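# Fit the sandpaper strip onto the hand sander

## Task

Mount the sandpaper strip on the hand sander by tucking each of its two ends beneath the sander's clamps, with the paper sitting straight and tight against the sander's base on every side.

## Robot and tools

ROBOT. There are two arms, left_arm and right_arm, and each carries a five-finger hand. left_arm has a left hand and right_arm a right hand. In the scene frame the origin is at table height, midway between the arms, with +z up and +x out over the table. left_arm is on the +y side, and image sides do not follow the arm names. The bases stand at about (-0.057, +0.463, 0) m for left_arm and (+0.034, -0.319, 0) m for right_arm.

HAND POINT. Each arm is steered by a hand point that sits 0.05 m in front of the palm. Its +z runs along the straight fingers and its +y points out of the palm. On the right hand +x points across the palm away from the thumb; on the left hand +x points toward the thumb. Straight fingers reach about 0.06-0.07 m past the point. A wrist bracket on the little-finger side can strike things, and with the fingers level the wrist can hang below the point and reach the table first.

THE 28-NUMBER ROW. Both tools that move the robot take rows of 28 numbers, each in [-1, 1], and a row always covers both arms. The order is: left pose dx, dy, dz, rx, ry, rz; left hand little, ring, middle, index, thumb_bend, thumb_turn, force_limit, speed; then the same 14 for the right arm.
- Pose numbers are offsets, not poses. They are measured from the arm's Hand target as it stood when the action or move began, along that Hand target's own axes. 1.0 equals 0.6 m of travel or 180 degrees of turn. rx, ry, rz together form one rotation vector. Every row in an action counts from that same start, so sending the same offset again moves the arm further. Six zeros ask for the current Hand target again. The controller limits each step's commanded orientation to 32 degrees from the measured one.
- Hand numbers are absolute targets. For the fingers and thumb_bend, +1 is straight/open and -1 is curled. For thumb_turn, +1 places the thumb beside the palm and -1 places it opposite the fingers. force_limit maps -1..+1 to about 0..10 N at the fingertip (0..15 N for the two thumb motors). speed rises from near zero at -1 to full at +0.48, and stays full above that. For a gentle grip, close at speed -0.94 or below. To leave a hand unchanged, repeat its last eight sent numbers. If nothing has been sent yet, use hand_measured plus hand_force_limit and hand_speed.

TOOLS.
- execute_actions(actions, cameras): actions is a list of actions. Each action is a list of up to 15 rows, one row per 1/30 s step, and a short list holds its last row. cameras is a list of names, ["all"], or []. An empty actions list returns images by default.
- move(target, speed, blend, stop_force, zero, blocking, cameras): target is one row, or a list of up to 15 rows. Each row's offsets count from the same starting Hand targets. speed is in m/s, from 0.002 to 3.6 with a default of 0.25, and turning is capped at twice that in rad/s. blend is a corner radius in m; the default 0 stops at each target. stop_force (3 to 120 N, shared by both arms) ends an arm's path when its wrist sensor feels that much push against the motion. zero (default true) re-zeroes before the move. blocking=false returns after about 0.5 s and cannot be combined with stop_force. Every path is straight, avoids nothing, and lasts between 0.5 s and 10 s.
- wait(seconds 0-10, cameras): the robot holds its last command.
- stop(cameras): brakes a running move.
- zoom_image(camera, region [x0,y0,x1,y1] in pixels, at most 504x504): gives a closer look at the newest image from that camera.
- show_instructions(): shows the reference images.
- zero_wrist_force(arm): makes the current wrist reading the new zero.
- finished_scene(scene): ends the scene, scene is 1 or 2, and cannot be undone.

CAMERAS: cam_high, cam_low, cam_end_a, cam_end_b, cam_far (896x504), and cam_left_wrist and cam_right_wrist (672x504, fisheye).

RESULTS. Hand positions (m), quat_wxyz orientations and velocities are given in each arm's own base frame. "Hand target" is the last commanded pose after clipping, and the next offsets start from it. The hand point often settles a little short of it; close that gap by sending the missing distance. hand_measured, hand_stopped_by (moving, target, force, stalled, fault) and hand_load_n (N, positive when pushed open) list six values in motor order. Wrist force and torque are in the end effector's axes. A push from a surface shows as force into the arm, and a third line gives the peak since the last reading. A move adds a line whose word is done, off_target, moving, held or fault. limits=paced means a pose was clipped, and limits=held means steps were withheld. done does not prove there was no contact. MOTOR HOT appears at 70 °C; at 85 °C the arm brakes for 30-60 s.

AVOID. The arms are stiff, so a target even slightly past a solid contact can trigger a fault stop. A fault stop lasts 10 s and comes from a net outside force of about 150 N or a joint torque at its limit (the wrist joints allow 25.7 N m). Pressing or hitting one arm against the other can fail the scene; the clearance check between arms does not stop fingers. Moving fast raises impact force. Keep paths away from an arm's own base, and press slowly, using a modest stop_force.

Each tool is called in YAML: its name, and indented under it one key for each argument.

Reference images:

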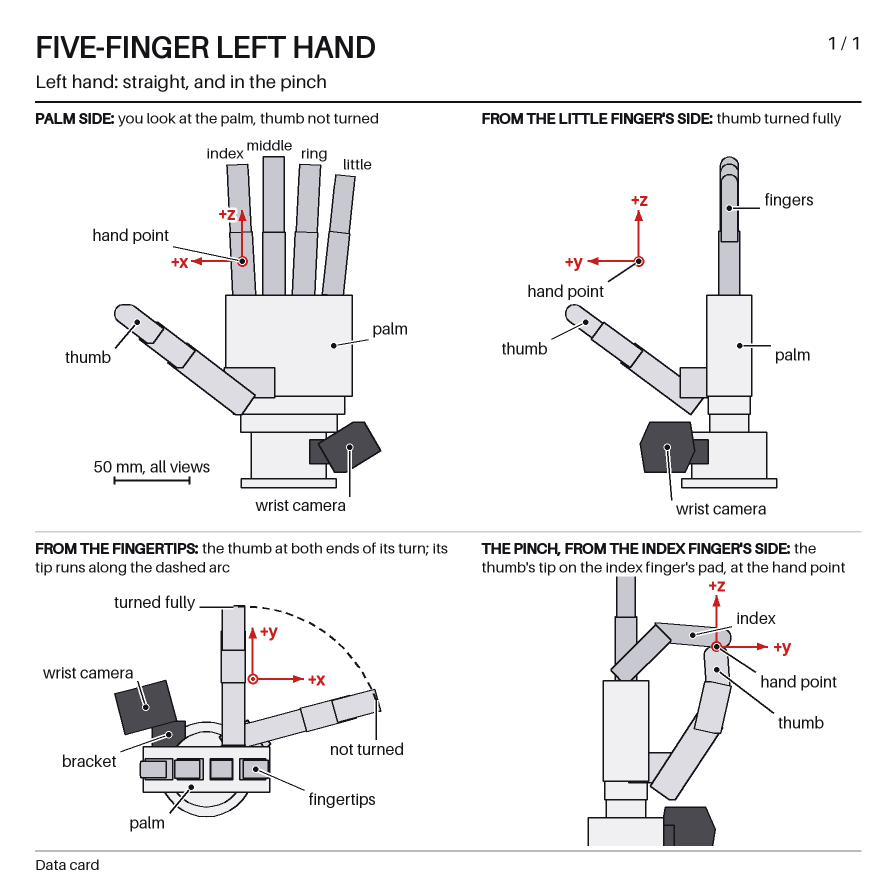

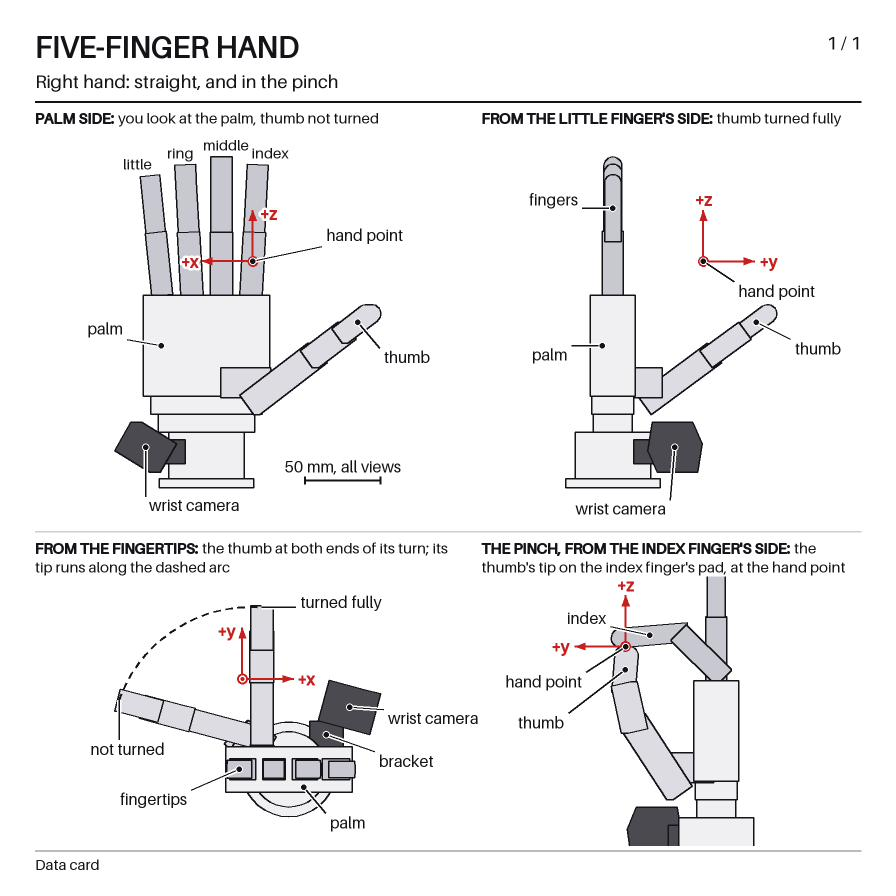

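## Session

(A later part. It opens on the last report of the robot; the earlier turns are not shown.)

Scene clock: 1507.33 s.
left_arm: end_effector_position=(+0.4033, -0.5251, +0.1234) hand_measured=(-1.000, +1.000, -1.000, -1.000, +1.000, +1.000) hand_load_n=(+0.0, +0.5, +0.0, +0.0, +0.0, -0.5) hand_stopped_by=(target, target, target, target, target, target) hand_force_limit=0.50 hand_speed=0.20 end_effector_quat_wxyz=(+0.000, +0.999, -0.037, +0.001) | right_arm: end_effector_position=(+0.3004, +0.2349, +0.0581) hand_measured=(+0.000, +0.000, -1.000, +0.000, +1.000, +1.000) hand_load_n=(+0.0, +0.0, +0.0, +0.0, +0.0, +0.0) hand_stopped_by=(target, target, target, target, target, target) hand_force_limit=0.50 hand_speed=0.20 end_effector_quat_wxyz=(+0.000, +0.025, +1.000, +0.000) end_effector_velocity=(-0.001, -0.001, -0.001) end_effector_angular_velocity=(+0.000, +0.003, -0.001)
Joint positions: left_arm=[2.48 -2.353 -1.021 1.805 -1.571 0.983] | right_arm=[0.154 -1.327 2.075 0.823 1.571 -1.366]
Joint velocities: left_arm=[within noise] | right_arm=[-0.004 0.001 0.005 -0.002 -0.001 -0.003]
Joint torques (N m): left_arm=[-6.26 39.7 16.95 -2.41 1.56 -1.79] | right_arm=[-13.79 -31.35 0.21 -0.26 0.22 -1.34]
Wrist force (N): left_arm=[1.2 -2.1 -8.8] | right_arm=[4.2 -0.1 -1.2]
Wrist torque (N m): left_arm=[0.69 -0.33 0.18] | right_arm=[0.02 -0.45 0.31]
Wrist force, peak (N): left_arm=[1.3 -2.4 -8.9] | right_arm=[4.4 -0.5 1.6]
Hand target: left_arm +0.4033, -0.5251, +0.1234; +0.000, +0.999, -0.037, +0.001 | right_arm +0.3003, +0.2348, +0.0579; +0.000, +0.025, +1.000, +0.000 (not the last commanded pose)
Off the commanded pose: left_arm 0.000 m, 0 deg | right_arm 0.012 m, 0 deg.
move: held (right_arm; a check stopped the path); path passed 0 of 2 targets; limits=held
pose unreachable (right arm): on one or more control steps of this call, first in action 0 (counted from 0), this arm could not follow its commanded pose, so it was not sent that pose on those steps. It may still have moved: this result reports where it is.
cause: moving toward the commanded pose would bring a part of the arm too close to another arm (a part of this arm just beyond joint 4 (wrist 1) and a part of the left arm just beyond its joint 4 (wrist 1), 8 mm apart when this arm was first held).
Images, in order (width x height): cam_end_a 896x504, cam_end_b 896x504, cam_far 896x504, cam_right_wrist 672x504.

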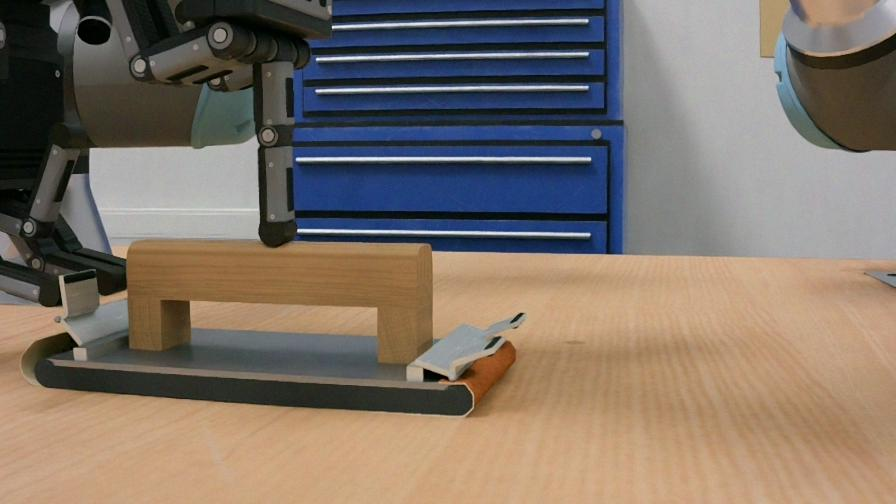

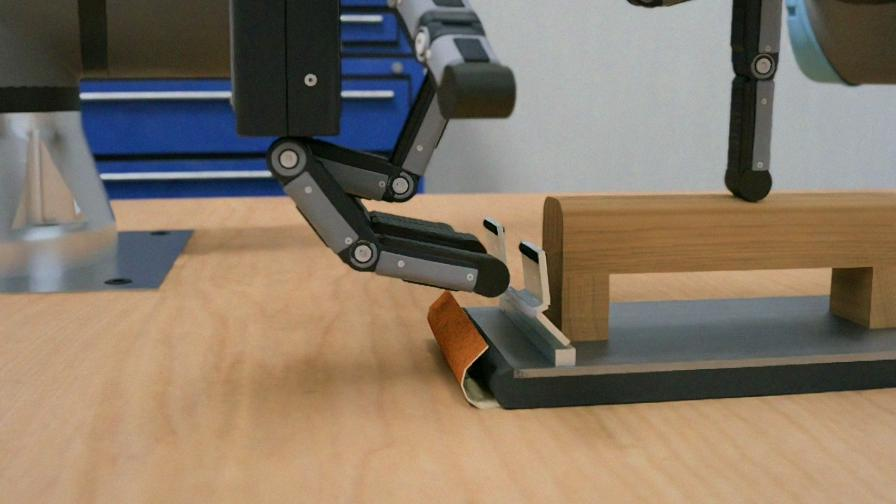

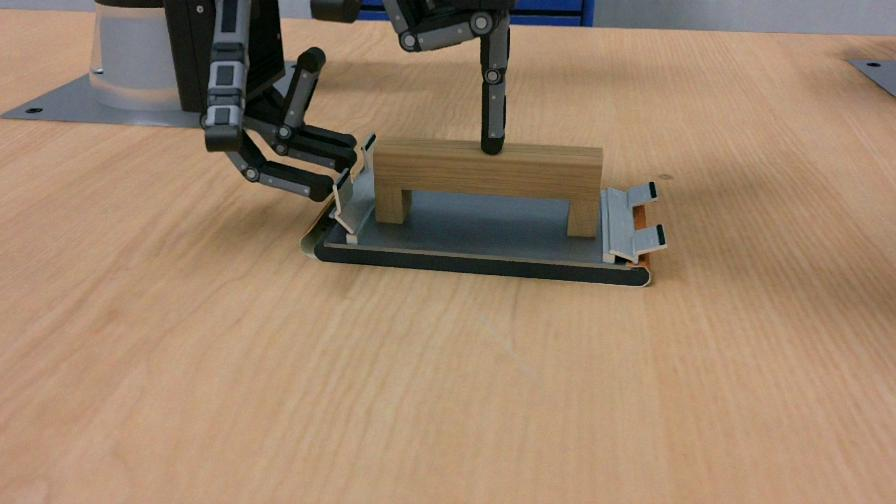

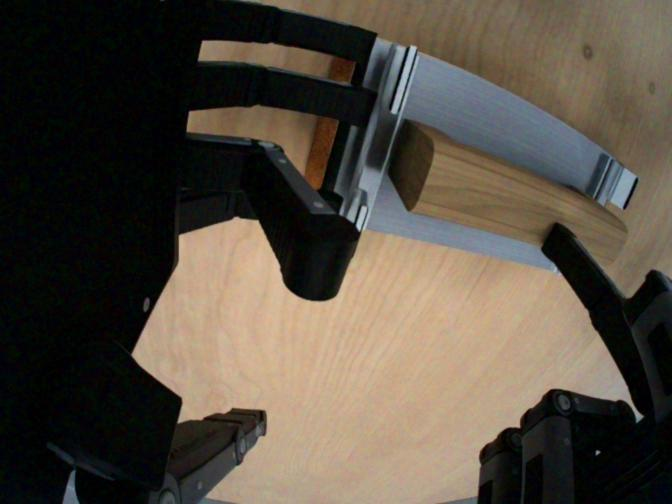

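move:
  target:
    - [0,0,0,0,0,0,-1,1,-1,-1,1,1,0.5,0.2,0,-0.03,0,0,0,0,0,0,-1,0,1,1,0.5,0.2]
    - [0,0,0,0,0,0,-1,1,-1,-1,1,1,0.5,0.2,-0.015,-0.083,0.035,0.0444,0,0,0,0,-1,0,1,1,0.5,0.2]
  speed: 0.1

move:
  target:
    - [0,0,0,0,0,0,-1,1,-1,-1,1,1,0.5,0.2,0,0,0,0,0,0,-0.24,-0.24,-1,-0.24,1,-1,0.5,0.2]
  speed: 0.1
  cameras: ["cam_end_b","cam_right_wrist"]

Scene clock: 1555.23 s.
left_arm: end_effector_position=(+0.4033, -0.5251, +0.1234) hand_measured=(-1.000, +1.000, -1.000, -1.000, +1.000, +1.000) hand_load_n=(+0.0, +0.5, +0.0, +0.0, -0.5, +0.0) hand_stopped_by=(target, target, target, target, target, target) hand_force_limit=0.50 hand_speed=0.20 end_effector_quat_wxyz=(+0.000, +0.999, -0.037, +0.001) | right_arm: end_effector_position=(+0.3068, +0.1847, +0.0370) hand_measured=(+0.000, +0.000, -1.000, +0.000, +1.000, +1.000) hand_load_n=(+0.0, +0.0, +0.0, +0.0, +0.0, +0.0) hand_stopped_by=(target, target, target, target, target, target) hand_force_limit=0.50 hand_speed=0.20 end_effector_quat_wxyz=(-0.002, +0.025, +0.997, -0.069)
Joint positions: left_arm=[2.48 -2.353 -1.021 1.805 -1.571 0.983] | right_arm=[0.099 -1.297 2.094 0.795 1.708 -1.419]
Joint torques (N m): left_arm=[-5.5 39.84 13.76 -2.47 1.68 -1.78] | right_arm=[13.86 -10.92 -25.73 0.14 2.08 1.49]
Wrist force (N): left_arm=[1.1 -2.3 -8.9] | right_arm=[3.9 -0.4 -0.8]
Wrist torque (N m): left_arm=[0.67 -0.32 0.19] | right_arm=[-0.03 -0.43 0.15]
Wrist force, peak (N): left_arm=[1.2 -2.2 -9.0] | right_arm=[4.4 0.0 -0.9]
Hand target: left_arm +0.4033, -0.5251, +0.1234; +0.000, +0.999, -0.037, +0.001 | right_arm +0.3068, +0.1846, +0.0369; -0.002, +0.025, +0.997, -0.070
Off the commanded pose: left_arm 0.000 m, 0 deg | right_arm 0.000 m, 0 deg.
move: done

Scene clock: 1556.40 s.
left_arm: end_effector_position=(+0.4033, -0.5251, +0.1234) hand_measured=(-1.000, +1.000, -1.000, -1.000, +1.000, +1.000) hand_load_n=(+0.0, +0.0, +0.0, +0.0, +0.0, +0.0) hand_stopped_by=(target, target, target, target, target, target) hand_force_limit=0.50 hand_speed=0.20 end_effector_quat_wxyz=(+0.000, +0.999, -0.037, +0.001) | right_arm: end_effector_position=(+0.3068, +0.1846, +0.0369) hand_measured=(-0.240, -0.240, -1.000, -0.240, +1.000, -1.000) hand_load_n=(+0.0, +0.0, +0.0, +0.0, +0.0, +0.0) hand_stopped_by=(target, target, target, target, target, target) hand_force_limit=0.50 hand_speed=0.20 end_effector_quat_wxyz=(-0.002, +0.025, +0.997, -0.070)
Joint positions: left_arm=[2.48 -2.353 -1.021 1.805 -1.571 0.983] | right_arm=[0.099 -1.297 2.094 0.794 1.709 -1.419]
Joint torques (N m): left_arm=[-5.72 40.39 13.43 -2.41 1.6 -1.72] | right_arm=[13.61 -11.03 -24.19 0.55 2.02 1.38]
Wrist force (N): left_arm=[1.3 -2.3 -8.8] | right_arm=[4.1 -0.1 -0.6]
Wrist torque (N m): left_arm=[0.67 -0.35 0.20] | right_arm=[0.02 -0.47 0.17]
Wrist force, peak (N): left_arm=[1.2 -2.2 -9.0] | right_arm=[4.2 -0.4 -0.8]
Hand target: left_arm +0.4033, -0.5251, +0.1234; +0.000, +0.999, -0.037, +0.001 | right_arm +0.3068, +0.1846, +0.0369; -0.002, +0.025, +0.997, -0.070
Off the commanded pose: left_arm 0.000 m, 0 deg | right_arm 0.000 m, 0 deg.
move: done
Images, in order (width x height): cam_end_b 896x504, cam_right_wrist 672x504.

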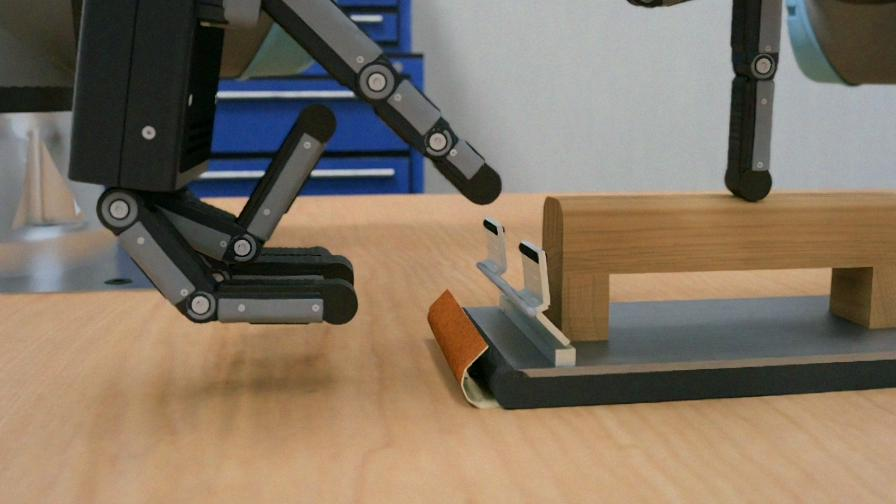

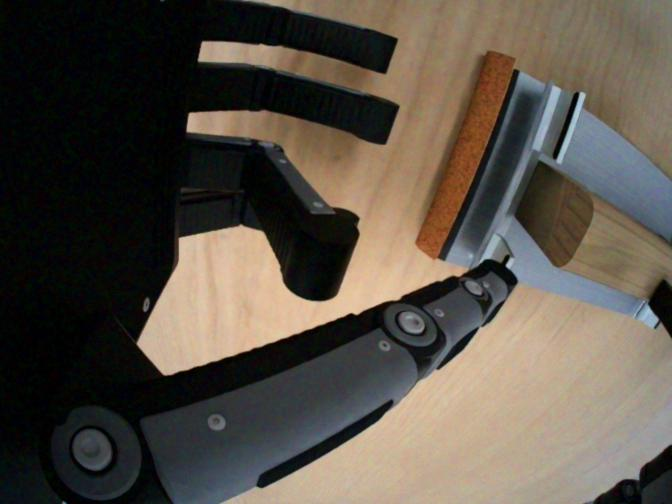

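move:
  target:
    - [0,0,0,0,0,0,-1,1,-1,-1,1,1,0.5,0.2,0,0.0528,-0.0074,0,0,0,-0.24,-0.24,-1,-0.24,1,-1,0.5,0.2]
    - [0,0,0,0,0,0,-1,1,-1,-1,1,1,0.5,0.2,0,0.0579,0.02875,0,0,0,-0.24,-0.24,-1,-0.24,1,-1,0.5,0.2]
  speed: 0.06
  stop_force: 5
  cameras: ["cam_end_b","cam_right_wrist"]

zoom_image:
  camera: "cam_end_b"
  region: [380, 230, 620, 430]

Scene clock: 1574.33 s.
left_arm: end_effector_position=(+0.4033, -0.5251, +0.1234) hand_measured=(-1.000, +1.000, -1.000, -1.000, +1.000, +1.000) hand_load_n=(+0.0, +0.0, +0.0, +0.5, +0.0, +0.0) hand_stopped_by=(target, target, target, target, target, target) hand_force_limit=0.50 hand_speed=0.20 end_effector_quat_wxyz=(+0.000, +0.999, -0.037, +0.001) | right_arm: end_effector_position=(+0.3084, +0.2166, +0.0150) hand_measured=(-0.240, -0.240, -1.000, -0.240, +1.000, -1.000) hand_load_n=(+0.0, -2.0, +0.0, -0.5, +0.0, +0.0) hand_stopped_by=(target, target, target, target, target, target) hand_force_limit=0.50 hand_speed=0.20 end_effector_quat_wxyz=(-0.002, +0.025, +0.997, -0.070)
Joint positions: left_arm=[2.48 -2.353 -1.021 1.805 -1.571 0.983] | right_arm=[0.204 -1.213 2.057 0.763 1.706 -1.314]
Joint torques (N m): left_arm=[-4.92 40.55 10.41 -2.43 1.72 -1.71] | right_arm=[13.75 -12.95 1.59 -0.12 1.44 1.49]
Wrist force (N): left_arm=[1.2 -2.3 -8.4] | right_arm=[3.6 -2.1 -3.1]
Wrist torque (N m): left_arm=[0.68 -0.33 0.19] | right_arm=[-0.08 -0.29 0.10]
Wrist force, peak (N): left_arm=[1.4 -2.2 -9.0] | right_arm=[3.8 -2.3 -3.3]
Hand target: left_arm +0.4033, -0.5251, +0.1234; +0.000, +0.999, -0.037, +0.001 | right_arm +0.3084, +0.2166, +0.0150; -0.002, +0.025, +0.997, -0.070
Off the commanded pose: left_arm 0.000 m, 0 deg | right_arm 0.000 m, 0 deg.
move: done
Images, in order (width x height): cam_end_b 896x504, cam_right_wrist 672x504.

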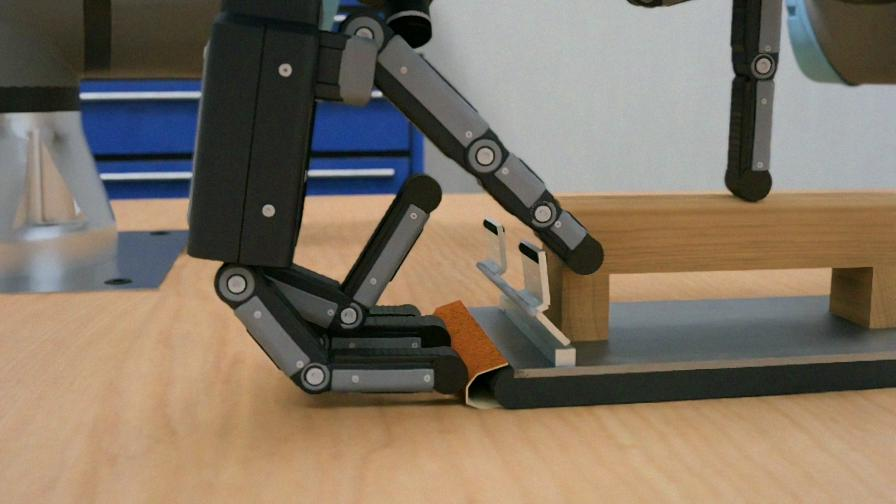

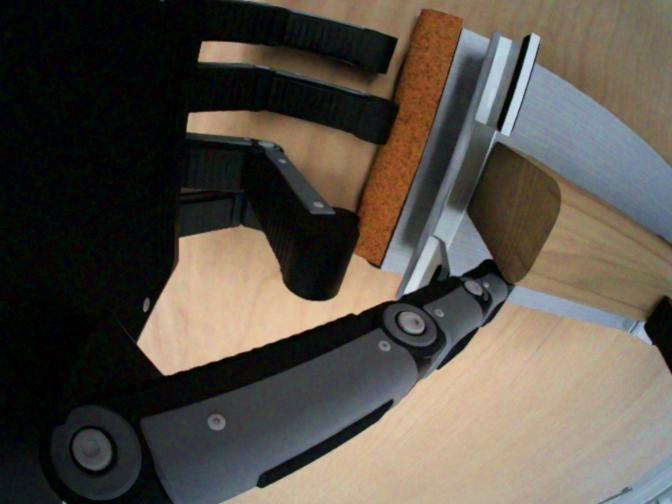

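Scaled by 2.100 from the camera's 896x504 image, which has a finer 1280x720 frame.

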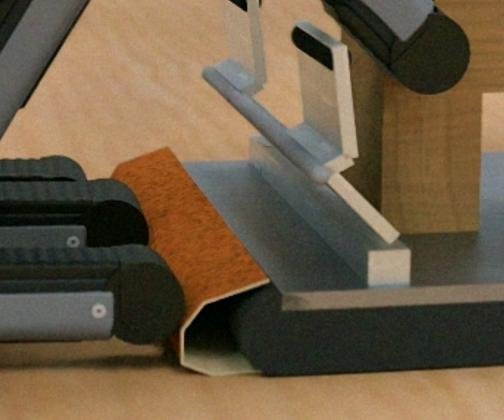

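move:
  target:
    - [0,0,0,0,0,0,-1,1,-1,-1,1,1,0.5,0.2,0,0.0071,-0.001,0,0,0,-0.24,-0.24,-1,-0.24,1,-1,0.5,0.2]
  speed: 0.03
  cameras: ["cam_end_b","cam_end_a","cam_right_wrist"]

zoom_image:
  camera: "cam_end_b"
  region: [380, 230, 620, 430]

Scene clock: 1582.27 s.
left_arm: end_effector_position=(+0.4033, -0.5251, +0.1234) hand_measured=(-1.000, +1.000, -1.000, -1.000, +1.000, +1.000) hand_load_n=(+0.0, +0.5, +0.0, +0.0, +0.0, +0.0) hand_stopped_by=(target, target, target, target, target, target) hand_force_limit=0.50 hand_speed=0.20 end_effector_quat_wxyz=(+0.000, +0.999, -0.037, +0.001) | right_arm: end_effector_position=(+0.3086, +0.2207, +0.0150) hand_measured=(-0.240, -0.240, -1.000, -0.240, +1.000, -1.000) hand_load_n=(+0.0, -4.5, +0.0, -1.5, +0.0, +0.0) hand_stopped_by=(target, target, target, target, target, target) hand_force_limit=0.50 hand_speed=0.20 end_effector_quat_wxyz=(-0.002, +0.025, +0.997, -0.070)
Joint positions: left_arm=[2.48 -2.353 -1.021 1.805 -1.571 0.983] | right_arm=[0.217 -1.208 2.049 0.767 1.705 -1.301]
Joint torques (N m): left_arm=[-6.16 40.31 6.85 -2.44 1.86 -1.77] | right_arm=[14.1 -11.6 -24.68 4.22 -2.37 1.73]
Wrist force (N): left_arm=[1.3 -2.2 -8.8] | right_arm=[3.7 -5.6 -6.1]
Wrist torque (N m): left_arm=[0.70 -0.35 0.19] | right_arm=[-0.13 -0.15 -0.03]
Wrist force, peak (N): left_arm=[1.1 -2.2 -9.2] | right_arm=[3.8 -5.4 -6.3]
Hand target: left_arm +0.4033, -0.5251, +0.1234; +0.000, +0.999, -0.037, +0.001 | right_arm +0.3086, +0.2209, +0.0150; -0.002, +0.025, +0.997, -0.070
Off the commanded pose: left_arm 0.000 m, 0 deg | right_arm 0.000 m, 0 deg.
move: done
Images, in order (width x height): cam_end_a 896x504, cam_end_b 896x504, cam_right_wrist 672x504.

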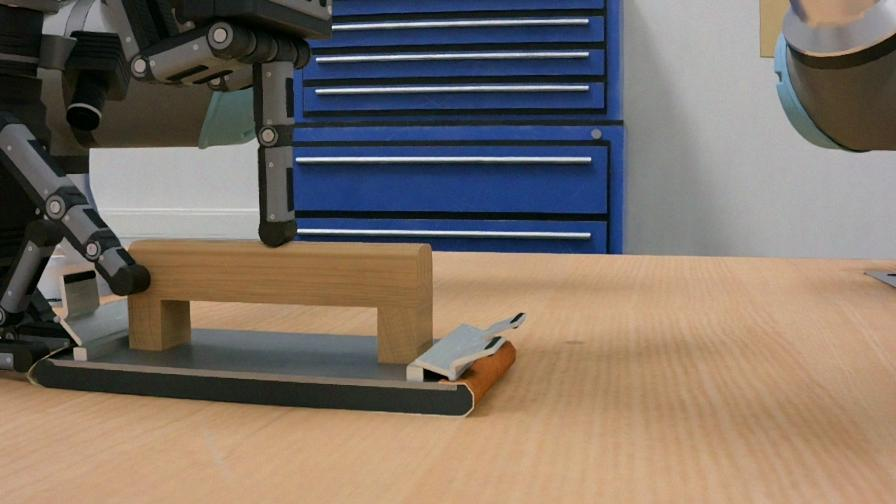

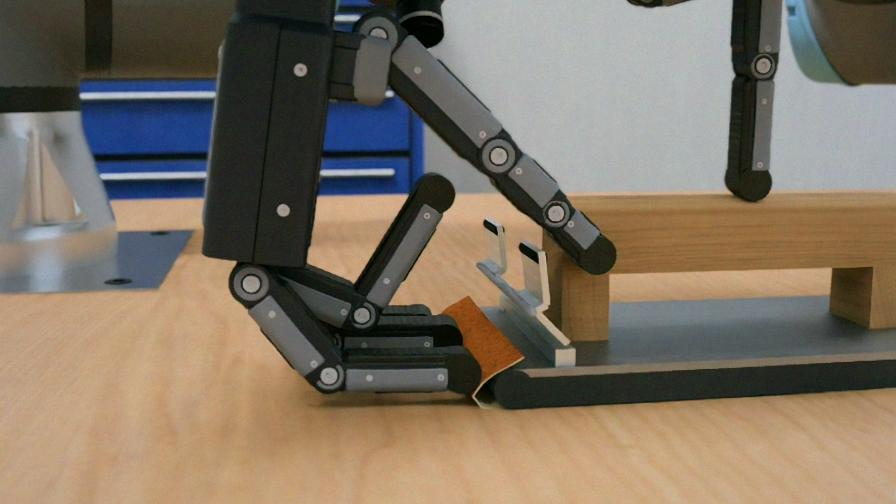

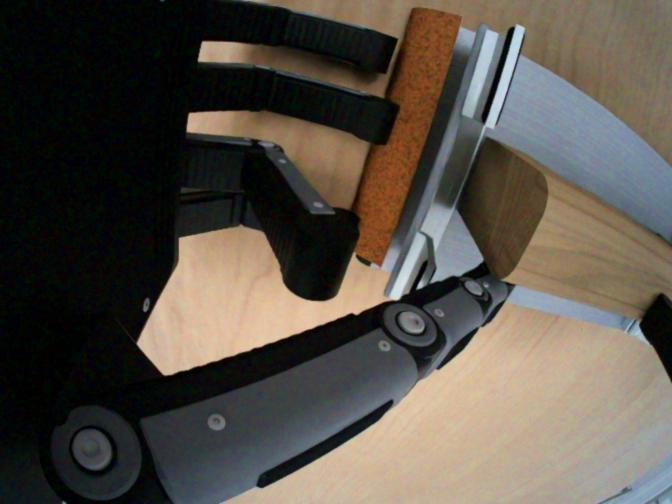

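Scaled by 2.100 from the camera's 896x504 image, which has a finer 1280x720 frame.

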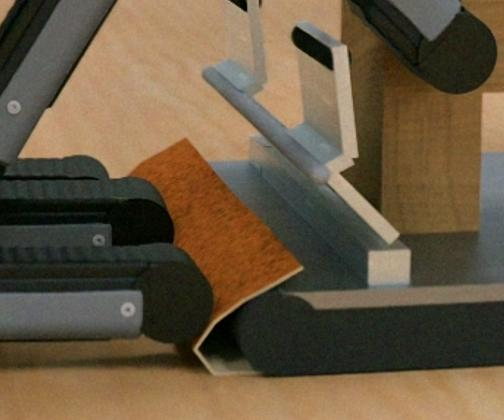

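move:
  target:
    - [0,0,0,0,0,0,-1,1,-1,-1,1,1,0.5,0.2,0,0.0042,-0.0006,0,0,0,-0.24,-0.24,-1,-0.24,1,-1,0.5,0.2]
  speed: 0.02
  cameras: ["cam_end_b","cam_end_a"]

zoom_image:
  camera: "cam_end_b"
  region: [380, 230, 620, 430]

Scene clock: 1589.37 s.
left_arm: end_effector_position=(+0.4033, -0.5251, +0.1234) hand_measured=(-1.000, +1.000, -1.000, -1.000, +1.000, +1.000) hand_load_n=(+0.0, +0.5, +0.0, +0.0, +0.0, +0.0) hand_stopped_by=(target, target, target, target, target, target) hand_force_limit=0.50 hand_speed=0.20 end_effector_quat_wxyz=(+0.000, +0.999, -0.037, +0.001) | right_arm: end_effector_position=(+0.3087, +0.2232, +0.0150) hand_measured=(-0.240, -0.240, -1.000, -0.240, +1.000, -1.000) hand_load_n=(+0.0, -5.0, +0.0, -2.5, +0.0, +0.0) hand_stopped_by=(target, target, target, target, target, target) hand_force_limit=0.50 hand_speed=0.20 end_effector_quat_wxyz=(-0.002, +0.025, +0.997, -0.070)
Joint positions: left_arm=[2.48 -2.353 -1.021 1.805 -1.571 0.983] | right_arm=[0.225 -1.205 2.045 0.769 1.705 -1.293]
Joint torques (N m): left_arm=[-6.02 41.1 5.32 -2.39 1.57 -1.6] | right_arm=[18.2 -11.31 -24.86 2.5 -4.62 1.6]
Wrist force (N): left_arm=[1.3 -3.5 -8.8] | right_arm=[4.3 -18.4 -9.6]
Wrist torque (N m): left_arm=[0.71 -0.36 0.25] | right_arm=[-0.17 -0.11 -0.48]
Wrist force, peak (N): left_arm=[1.3 -3.5 -8.8] | right_arm=[4.3 -18.4 -9.6]
Hand target: left_arm +0.4033, -0.5251, +0.1234; +0.000, +0.999, -0.037, +0.001 | right_arm +0.3087, +0.2234, +0.0150; -0.002, +0.025, +0.997, -0.070
Off the commanded pose: left_arm 0.000 m, 0 deg | right_arm 0.000 m, 0 deg.
move: done
Images, in order (width x height): cam_end_a 896x504, cam_end_b 896x504.

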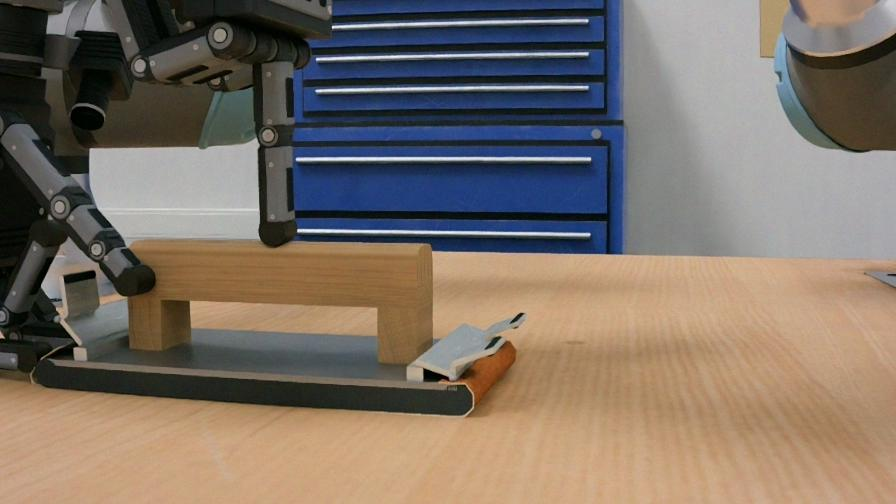

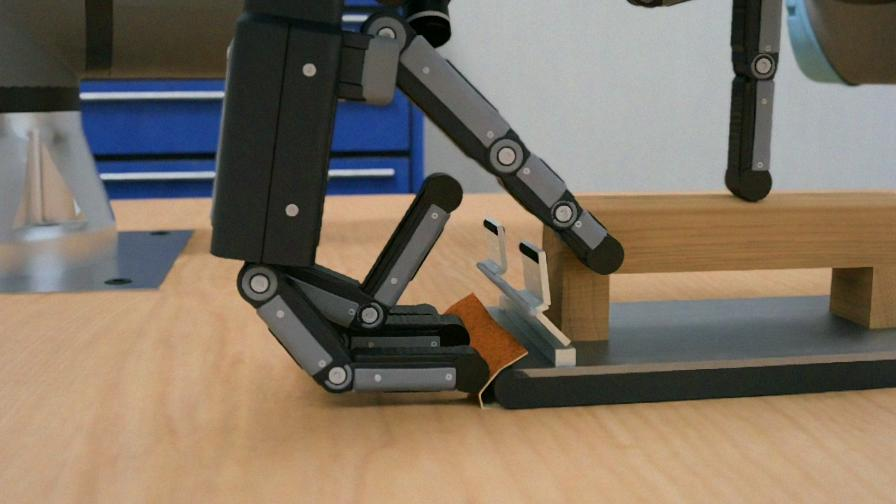

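Scaled by 2.100 from the camera's 896x504 image, which has a finer 1280x720 frame.

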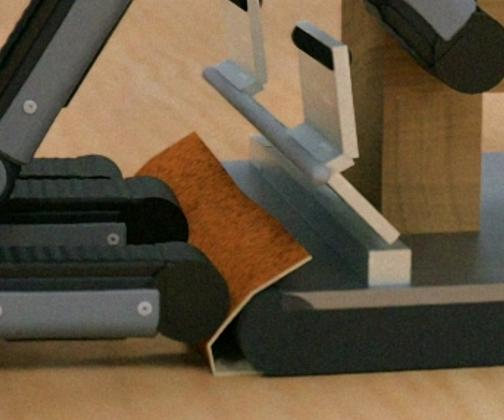

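move:
  target: [0,0,0,0,0,0,-1,1,-1,-1,1,1,0.5,0.2,0,0,0,0,0,0,-0.24,-0.24,-1,-0.24,0.6,-1,0.5,-0.5]
  cameras: ["cam_end_b"]

zoom_image:
  camera: "cam_end_b"
  region: [380, 230, 620, 430]

Scene clock: 1629.33 s.
left_arm: end_effector_position=(+0.4033, -0.5251, +0.1234) hand_measured=(-1.000, +1.000, -1.000, -1.000, +1.000, +1.000) hand_load_n=(+0.0, +0.5, +0.0, +0.0, +0.0, +0.0) hand_stopped_by=(target, target, target, target, target, target) hand_force_limit=0.50 hand_speed=0.20 end_effector_quat_wxyz=(+0.000, +0.999, -0.037, +0.001) | right_arm: end_effector_position=(+0.3087, +0.2234, +0.0150) hand_measured=(-0.240, -0.240, -1.000, -0.240, +0.600, -1.000) hand_load_n=(+0.0, -9.5, +0.0, -3.5, +0.0, +0.0) hand_stopped_by=(target, target, target, target, target, target) hand_force_limit=0.50 hand_speed=-0.50 end_effector_quat_wxyz=(-0.002, +0.025, +0.997, -0.070)
Joint positions: left_arm=[2.48 -2.353 -1.021 1.805 -1.571 0.983] | right_arm=[0.225 -1.205 2.044 0.769 1.705 -1.292]
Joint torques (N m): left_arm=[-4.84 40.54 8.35 -2.46 1.66 -1.58] | right_arm=[15.1 -11.19 -22.27 1.44 -3.55 1.51]
Wrist force (N): left_arm=[1.0 -6.1 -8.5] | right_arm=[4.4 -16.2 -12.1]
Wrist torque (N m): left_arm=[0.83 -0.33 0.35] | right_arm=[-0.26 -0.01 -0.43]
Wrist force, peak (N): left_arm=[1.1 -6.2 -8.8] | right_arm=[4.0 -20.3 -14.1]
Hand target: left_arm +0.4033, -0.5251, +0.1234; +0.000, +0.999, -0.037, +0.001 | right_arm +0.3087, +0.2234, +0.0150; -0.002, +0.025, +0.997, -0.070
Off the commanded pose: left_arm 0.000 m, 0 deg | right_arm 0.000 m, 0 deg.
move: done
Images, in order (width x height): cam_end_b 896x504.

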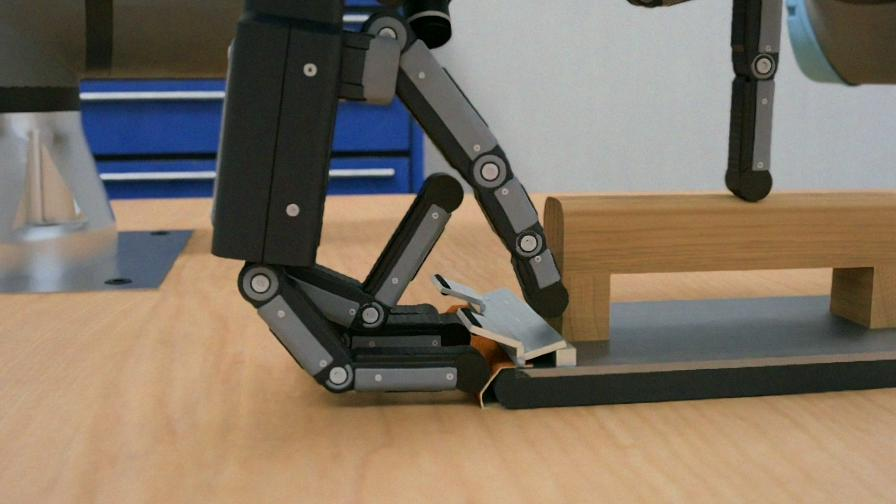

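Scaled by 2.100 from the camera's 896x504 image, which has a finer 1280x720 frame.

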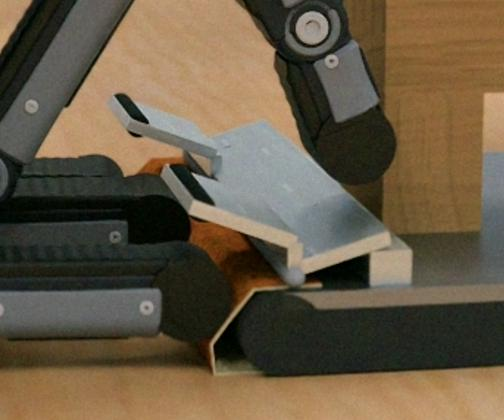

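move:
  target: [0,0,0,0,0,0,-1,1,-1,-1,1,1,0.5,0.2,0,0,0,0,0,0,-0.24,-0.24,-1,-0.24,1,-1,0.5,0.2]
  cameras: ["cam_end_b"]

move:
  target: [0,0,0,0,0,0,-1,1,-1,-1,1,1,0.5,0.2,0,-0.0825,0.0116,0,0,0,-0.24,-0.24,-1,-0.24,1,-1,0.5,0.2]
  speed: 0.08
  cameras: ["cam_end_b"]

zoom_image:
  camera: "cam_end_b"
  region: [420, 250, 620, 430]

Scene clock: 1639.87 s.
left_arm: end_effector_position=(+0.4033, -0.5251, +0.1234) hand_measured=(-1.000, +1.000, -1.000, -1.000, +1.000, +1.000) hand_load_n=(+0.0, +1.0, +0.0, +0.0, +0.0, +0.0) hand_stopped_by=(target, target, target, target, target, target) hand_force_limit=0.50 hand_speed=0.20 end_effector_quat_wxyz=(+0.000, +0.999, -0.037, +0.001) | right_arm: end_effector_position=(+0.3087, +0.2234, +0.0150) hand_measured=(-0.240, -0.240, -1.000, -0.240, +1.000, -1.000) hand_load_n=(+0.0, -9.5, +0.0, -3.5, +0.0, +0.0) hand_stopped_by=(target, target, target, target, target, target) hand_force_limit=0.50 hand_speed=0.20 end_effector_quat_wxyz=(-0.002, +0.025, +0.997, -0.070)
Joint positions: left_arm=[2.48 -2.353 -1.021 1.805 -1.571 0.983] | right_arm=[0.225 -1.205 2.044 0.769 1.705 -1.292]
Joint torques (N m): left_arm=[-5.78 39.77 9.56 -2.52 1.48 -1.46] | right_arm=[-0.32 -11.63 -3.33 -2.09 -0.85 1.38]
Wrist force (N): left_arm=[1.0 -6.2 -8.6] | right_arm=[4.6 -16.0 -12.5]
Wrist torque (N m): left_arm=[0.82 -0.33 0.35] | right_arm=[-0.25 -0.04 -0.42]
Wrist force, peak (N): left_arm=[1.1 -6.3 -8.9] | right_arm=[4.4 -16.6 -12.5]
Hand target: left_arm +0.4033, -0.5251, +0.1234; +0.000, +0.999, -0.037, +0.001 | right_arm +0.3087, +0.2234, +0.0150; -0.002, +0.025, +0.997, -0.070
Off the commanded pose: left_arm 0.000 m, 0 deg | right_arm 0.000 m, 0 deg.
move: done
Images, in order (width x height): cam_end_b 896x504.

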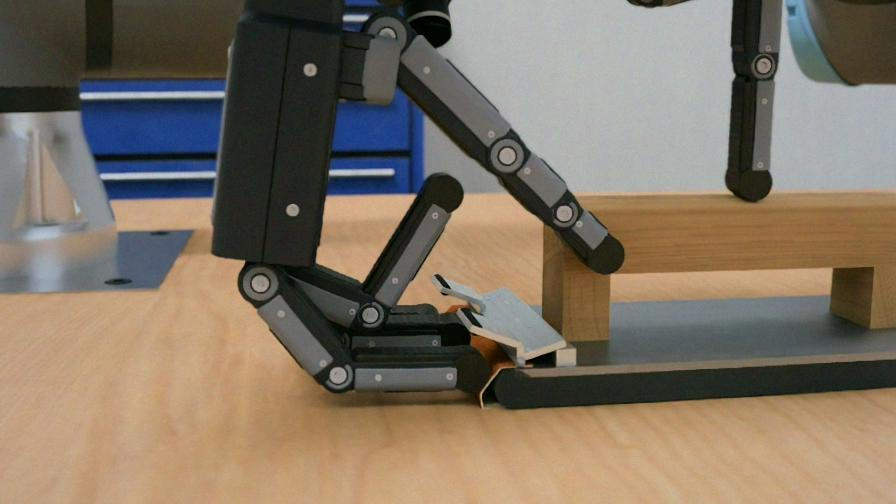

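Scene clock: 1641.13 s.
left_arm: end_effector_position=(+0.4033, -0.5251, +0.1234) hand_measured=(-1.000, +1.000, -1.000, -1.000, +1.000, +1.000) hand_load_n=(+0.0, +1.0, +0.0, +0.5, +0.0, +0.0) hand_stopped_by=(target, target, target, target, target, target) hand_force_limit=0.50 hand_speed=0.20 end_effector_quat_wxyz=(+0.000, +0.999, -0.037, +0.001) | right_arm: end_effector_position=(+0.3062, +0.1736, +0.0150) hand_measured=(-0.240, -0.240, -1.000, -0.240, +1.000, -1.000) hand_load_n=(+0.0, +0.0, +0.0, +0.0, +0.0, +0.0) hand_stopped_by=(target, target, target, target, target, target) hand_force_limit=0.50 hand_speed=0.20 end_effector_quat_wxyz=(-0.002, +0.025, +0.997, -0.070)
Joint positions: left_arm=[2.48 -2.353 -1.021 1.805 -1.571 0.983] | right_arm=[0.061 -1.265 2.129 0.723 1.709 -1.458]
Joint torques (N m): left_arm=[-5.59 39.95 10.43 -2.61 1.73 -1.48] | right_arm=[-14.33 -36.73 2.68 0.26 -1.69 -1.17]
Wrist force (N): left_arm=[1.0 -5.8 -8.5] | right_arm=[3.9 -1.0 -1.2]
Wrist torque (N m): left_arm=[0.84 -0.35 0.34] | right_arm=[-0.04 -0.44 0.24]
Wrist force, peak (N): left_arm=[1.3 -5.8 -9.1] | right_arm=[4.5 -15.9 -12.1]
Hand target: left_arm +0.4033, -0.5251, +0.1234; +0.000, +0.999, -0.037, +0.001 | right_arm +0.3062, +0.1735, +0.0150; -0.002, +0.025, +0.997, -0.070
Off the commanded pose: left_arm 0.000 m, 0 deg | right_arm 0.000 m, 0 deg.
move: done
Images, in order (width x height): cam_end_b 896x504.

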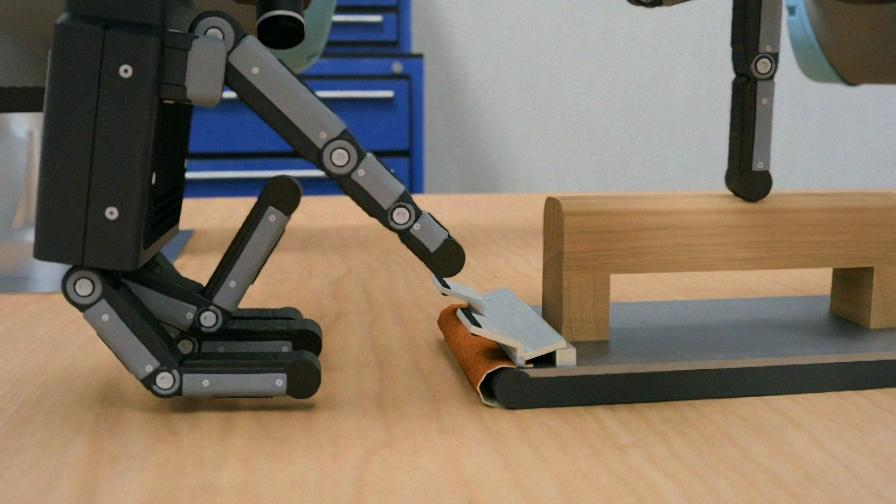

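Scaled by 2.520 from the camera's 896x504 image, which has a finer 1280x720 frame.

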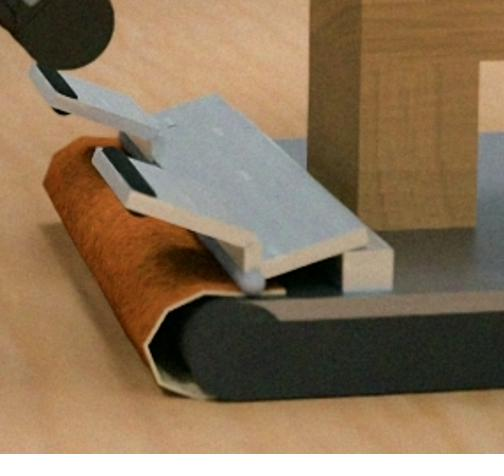

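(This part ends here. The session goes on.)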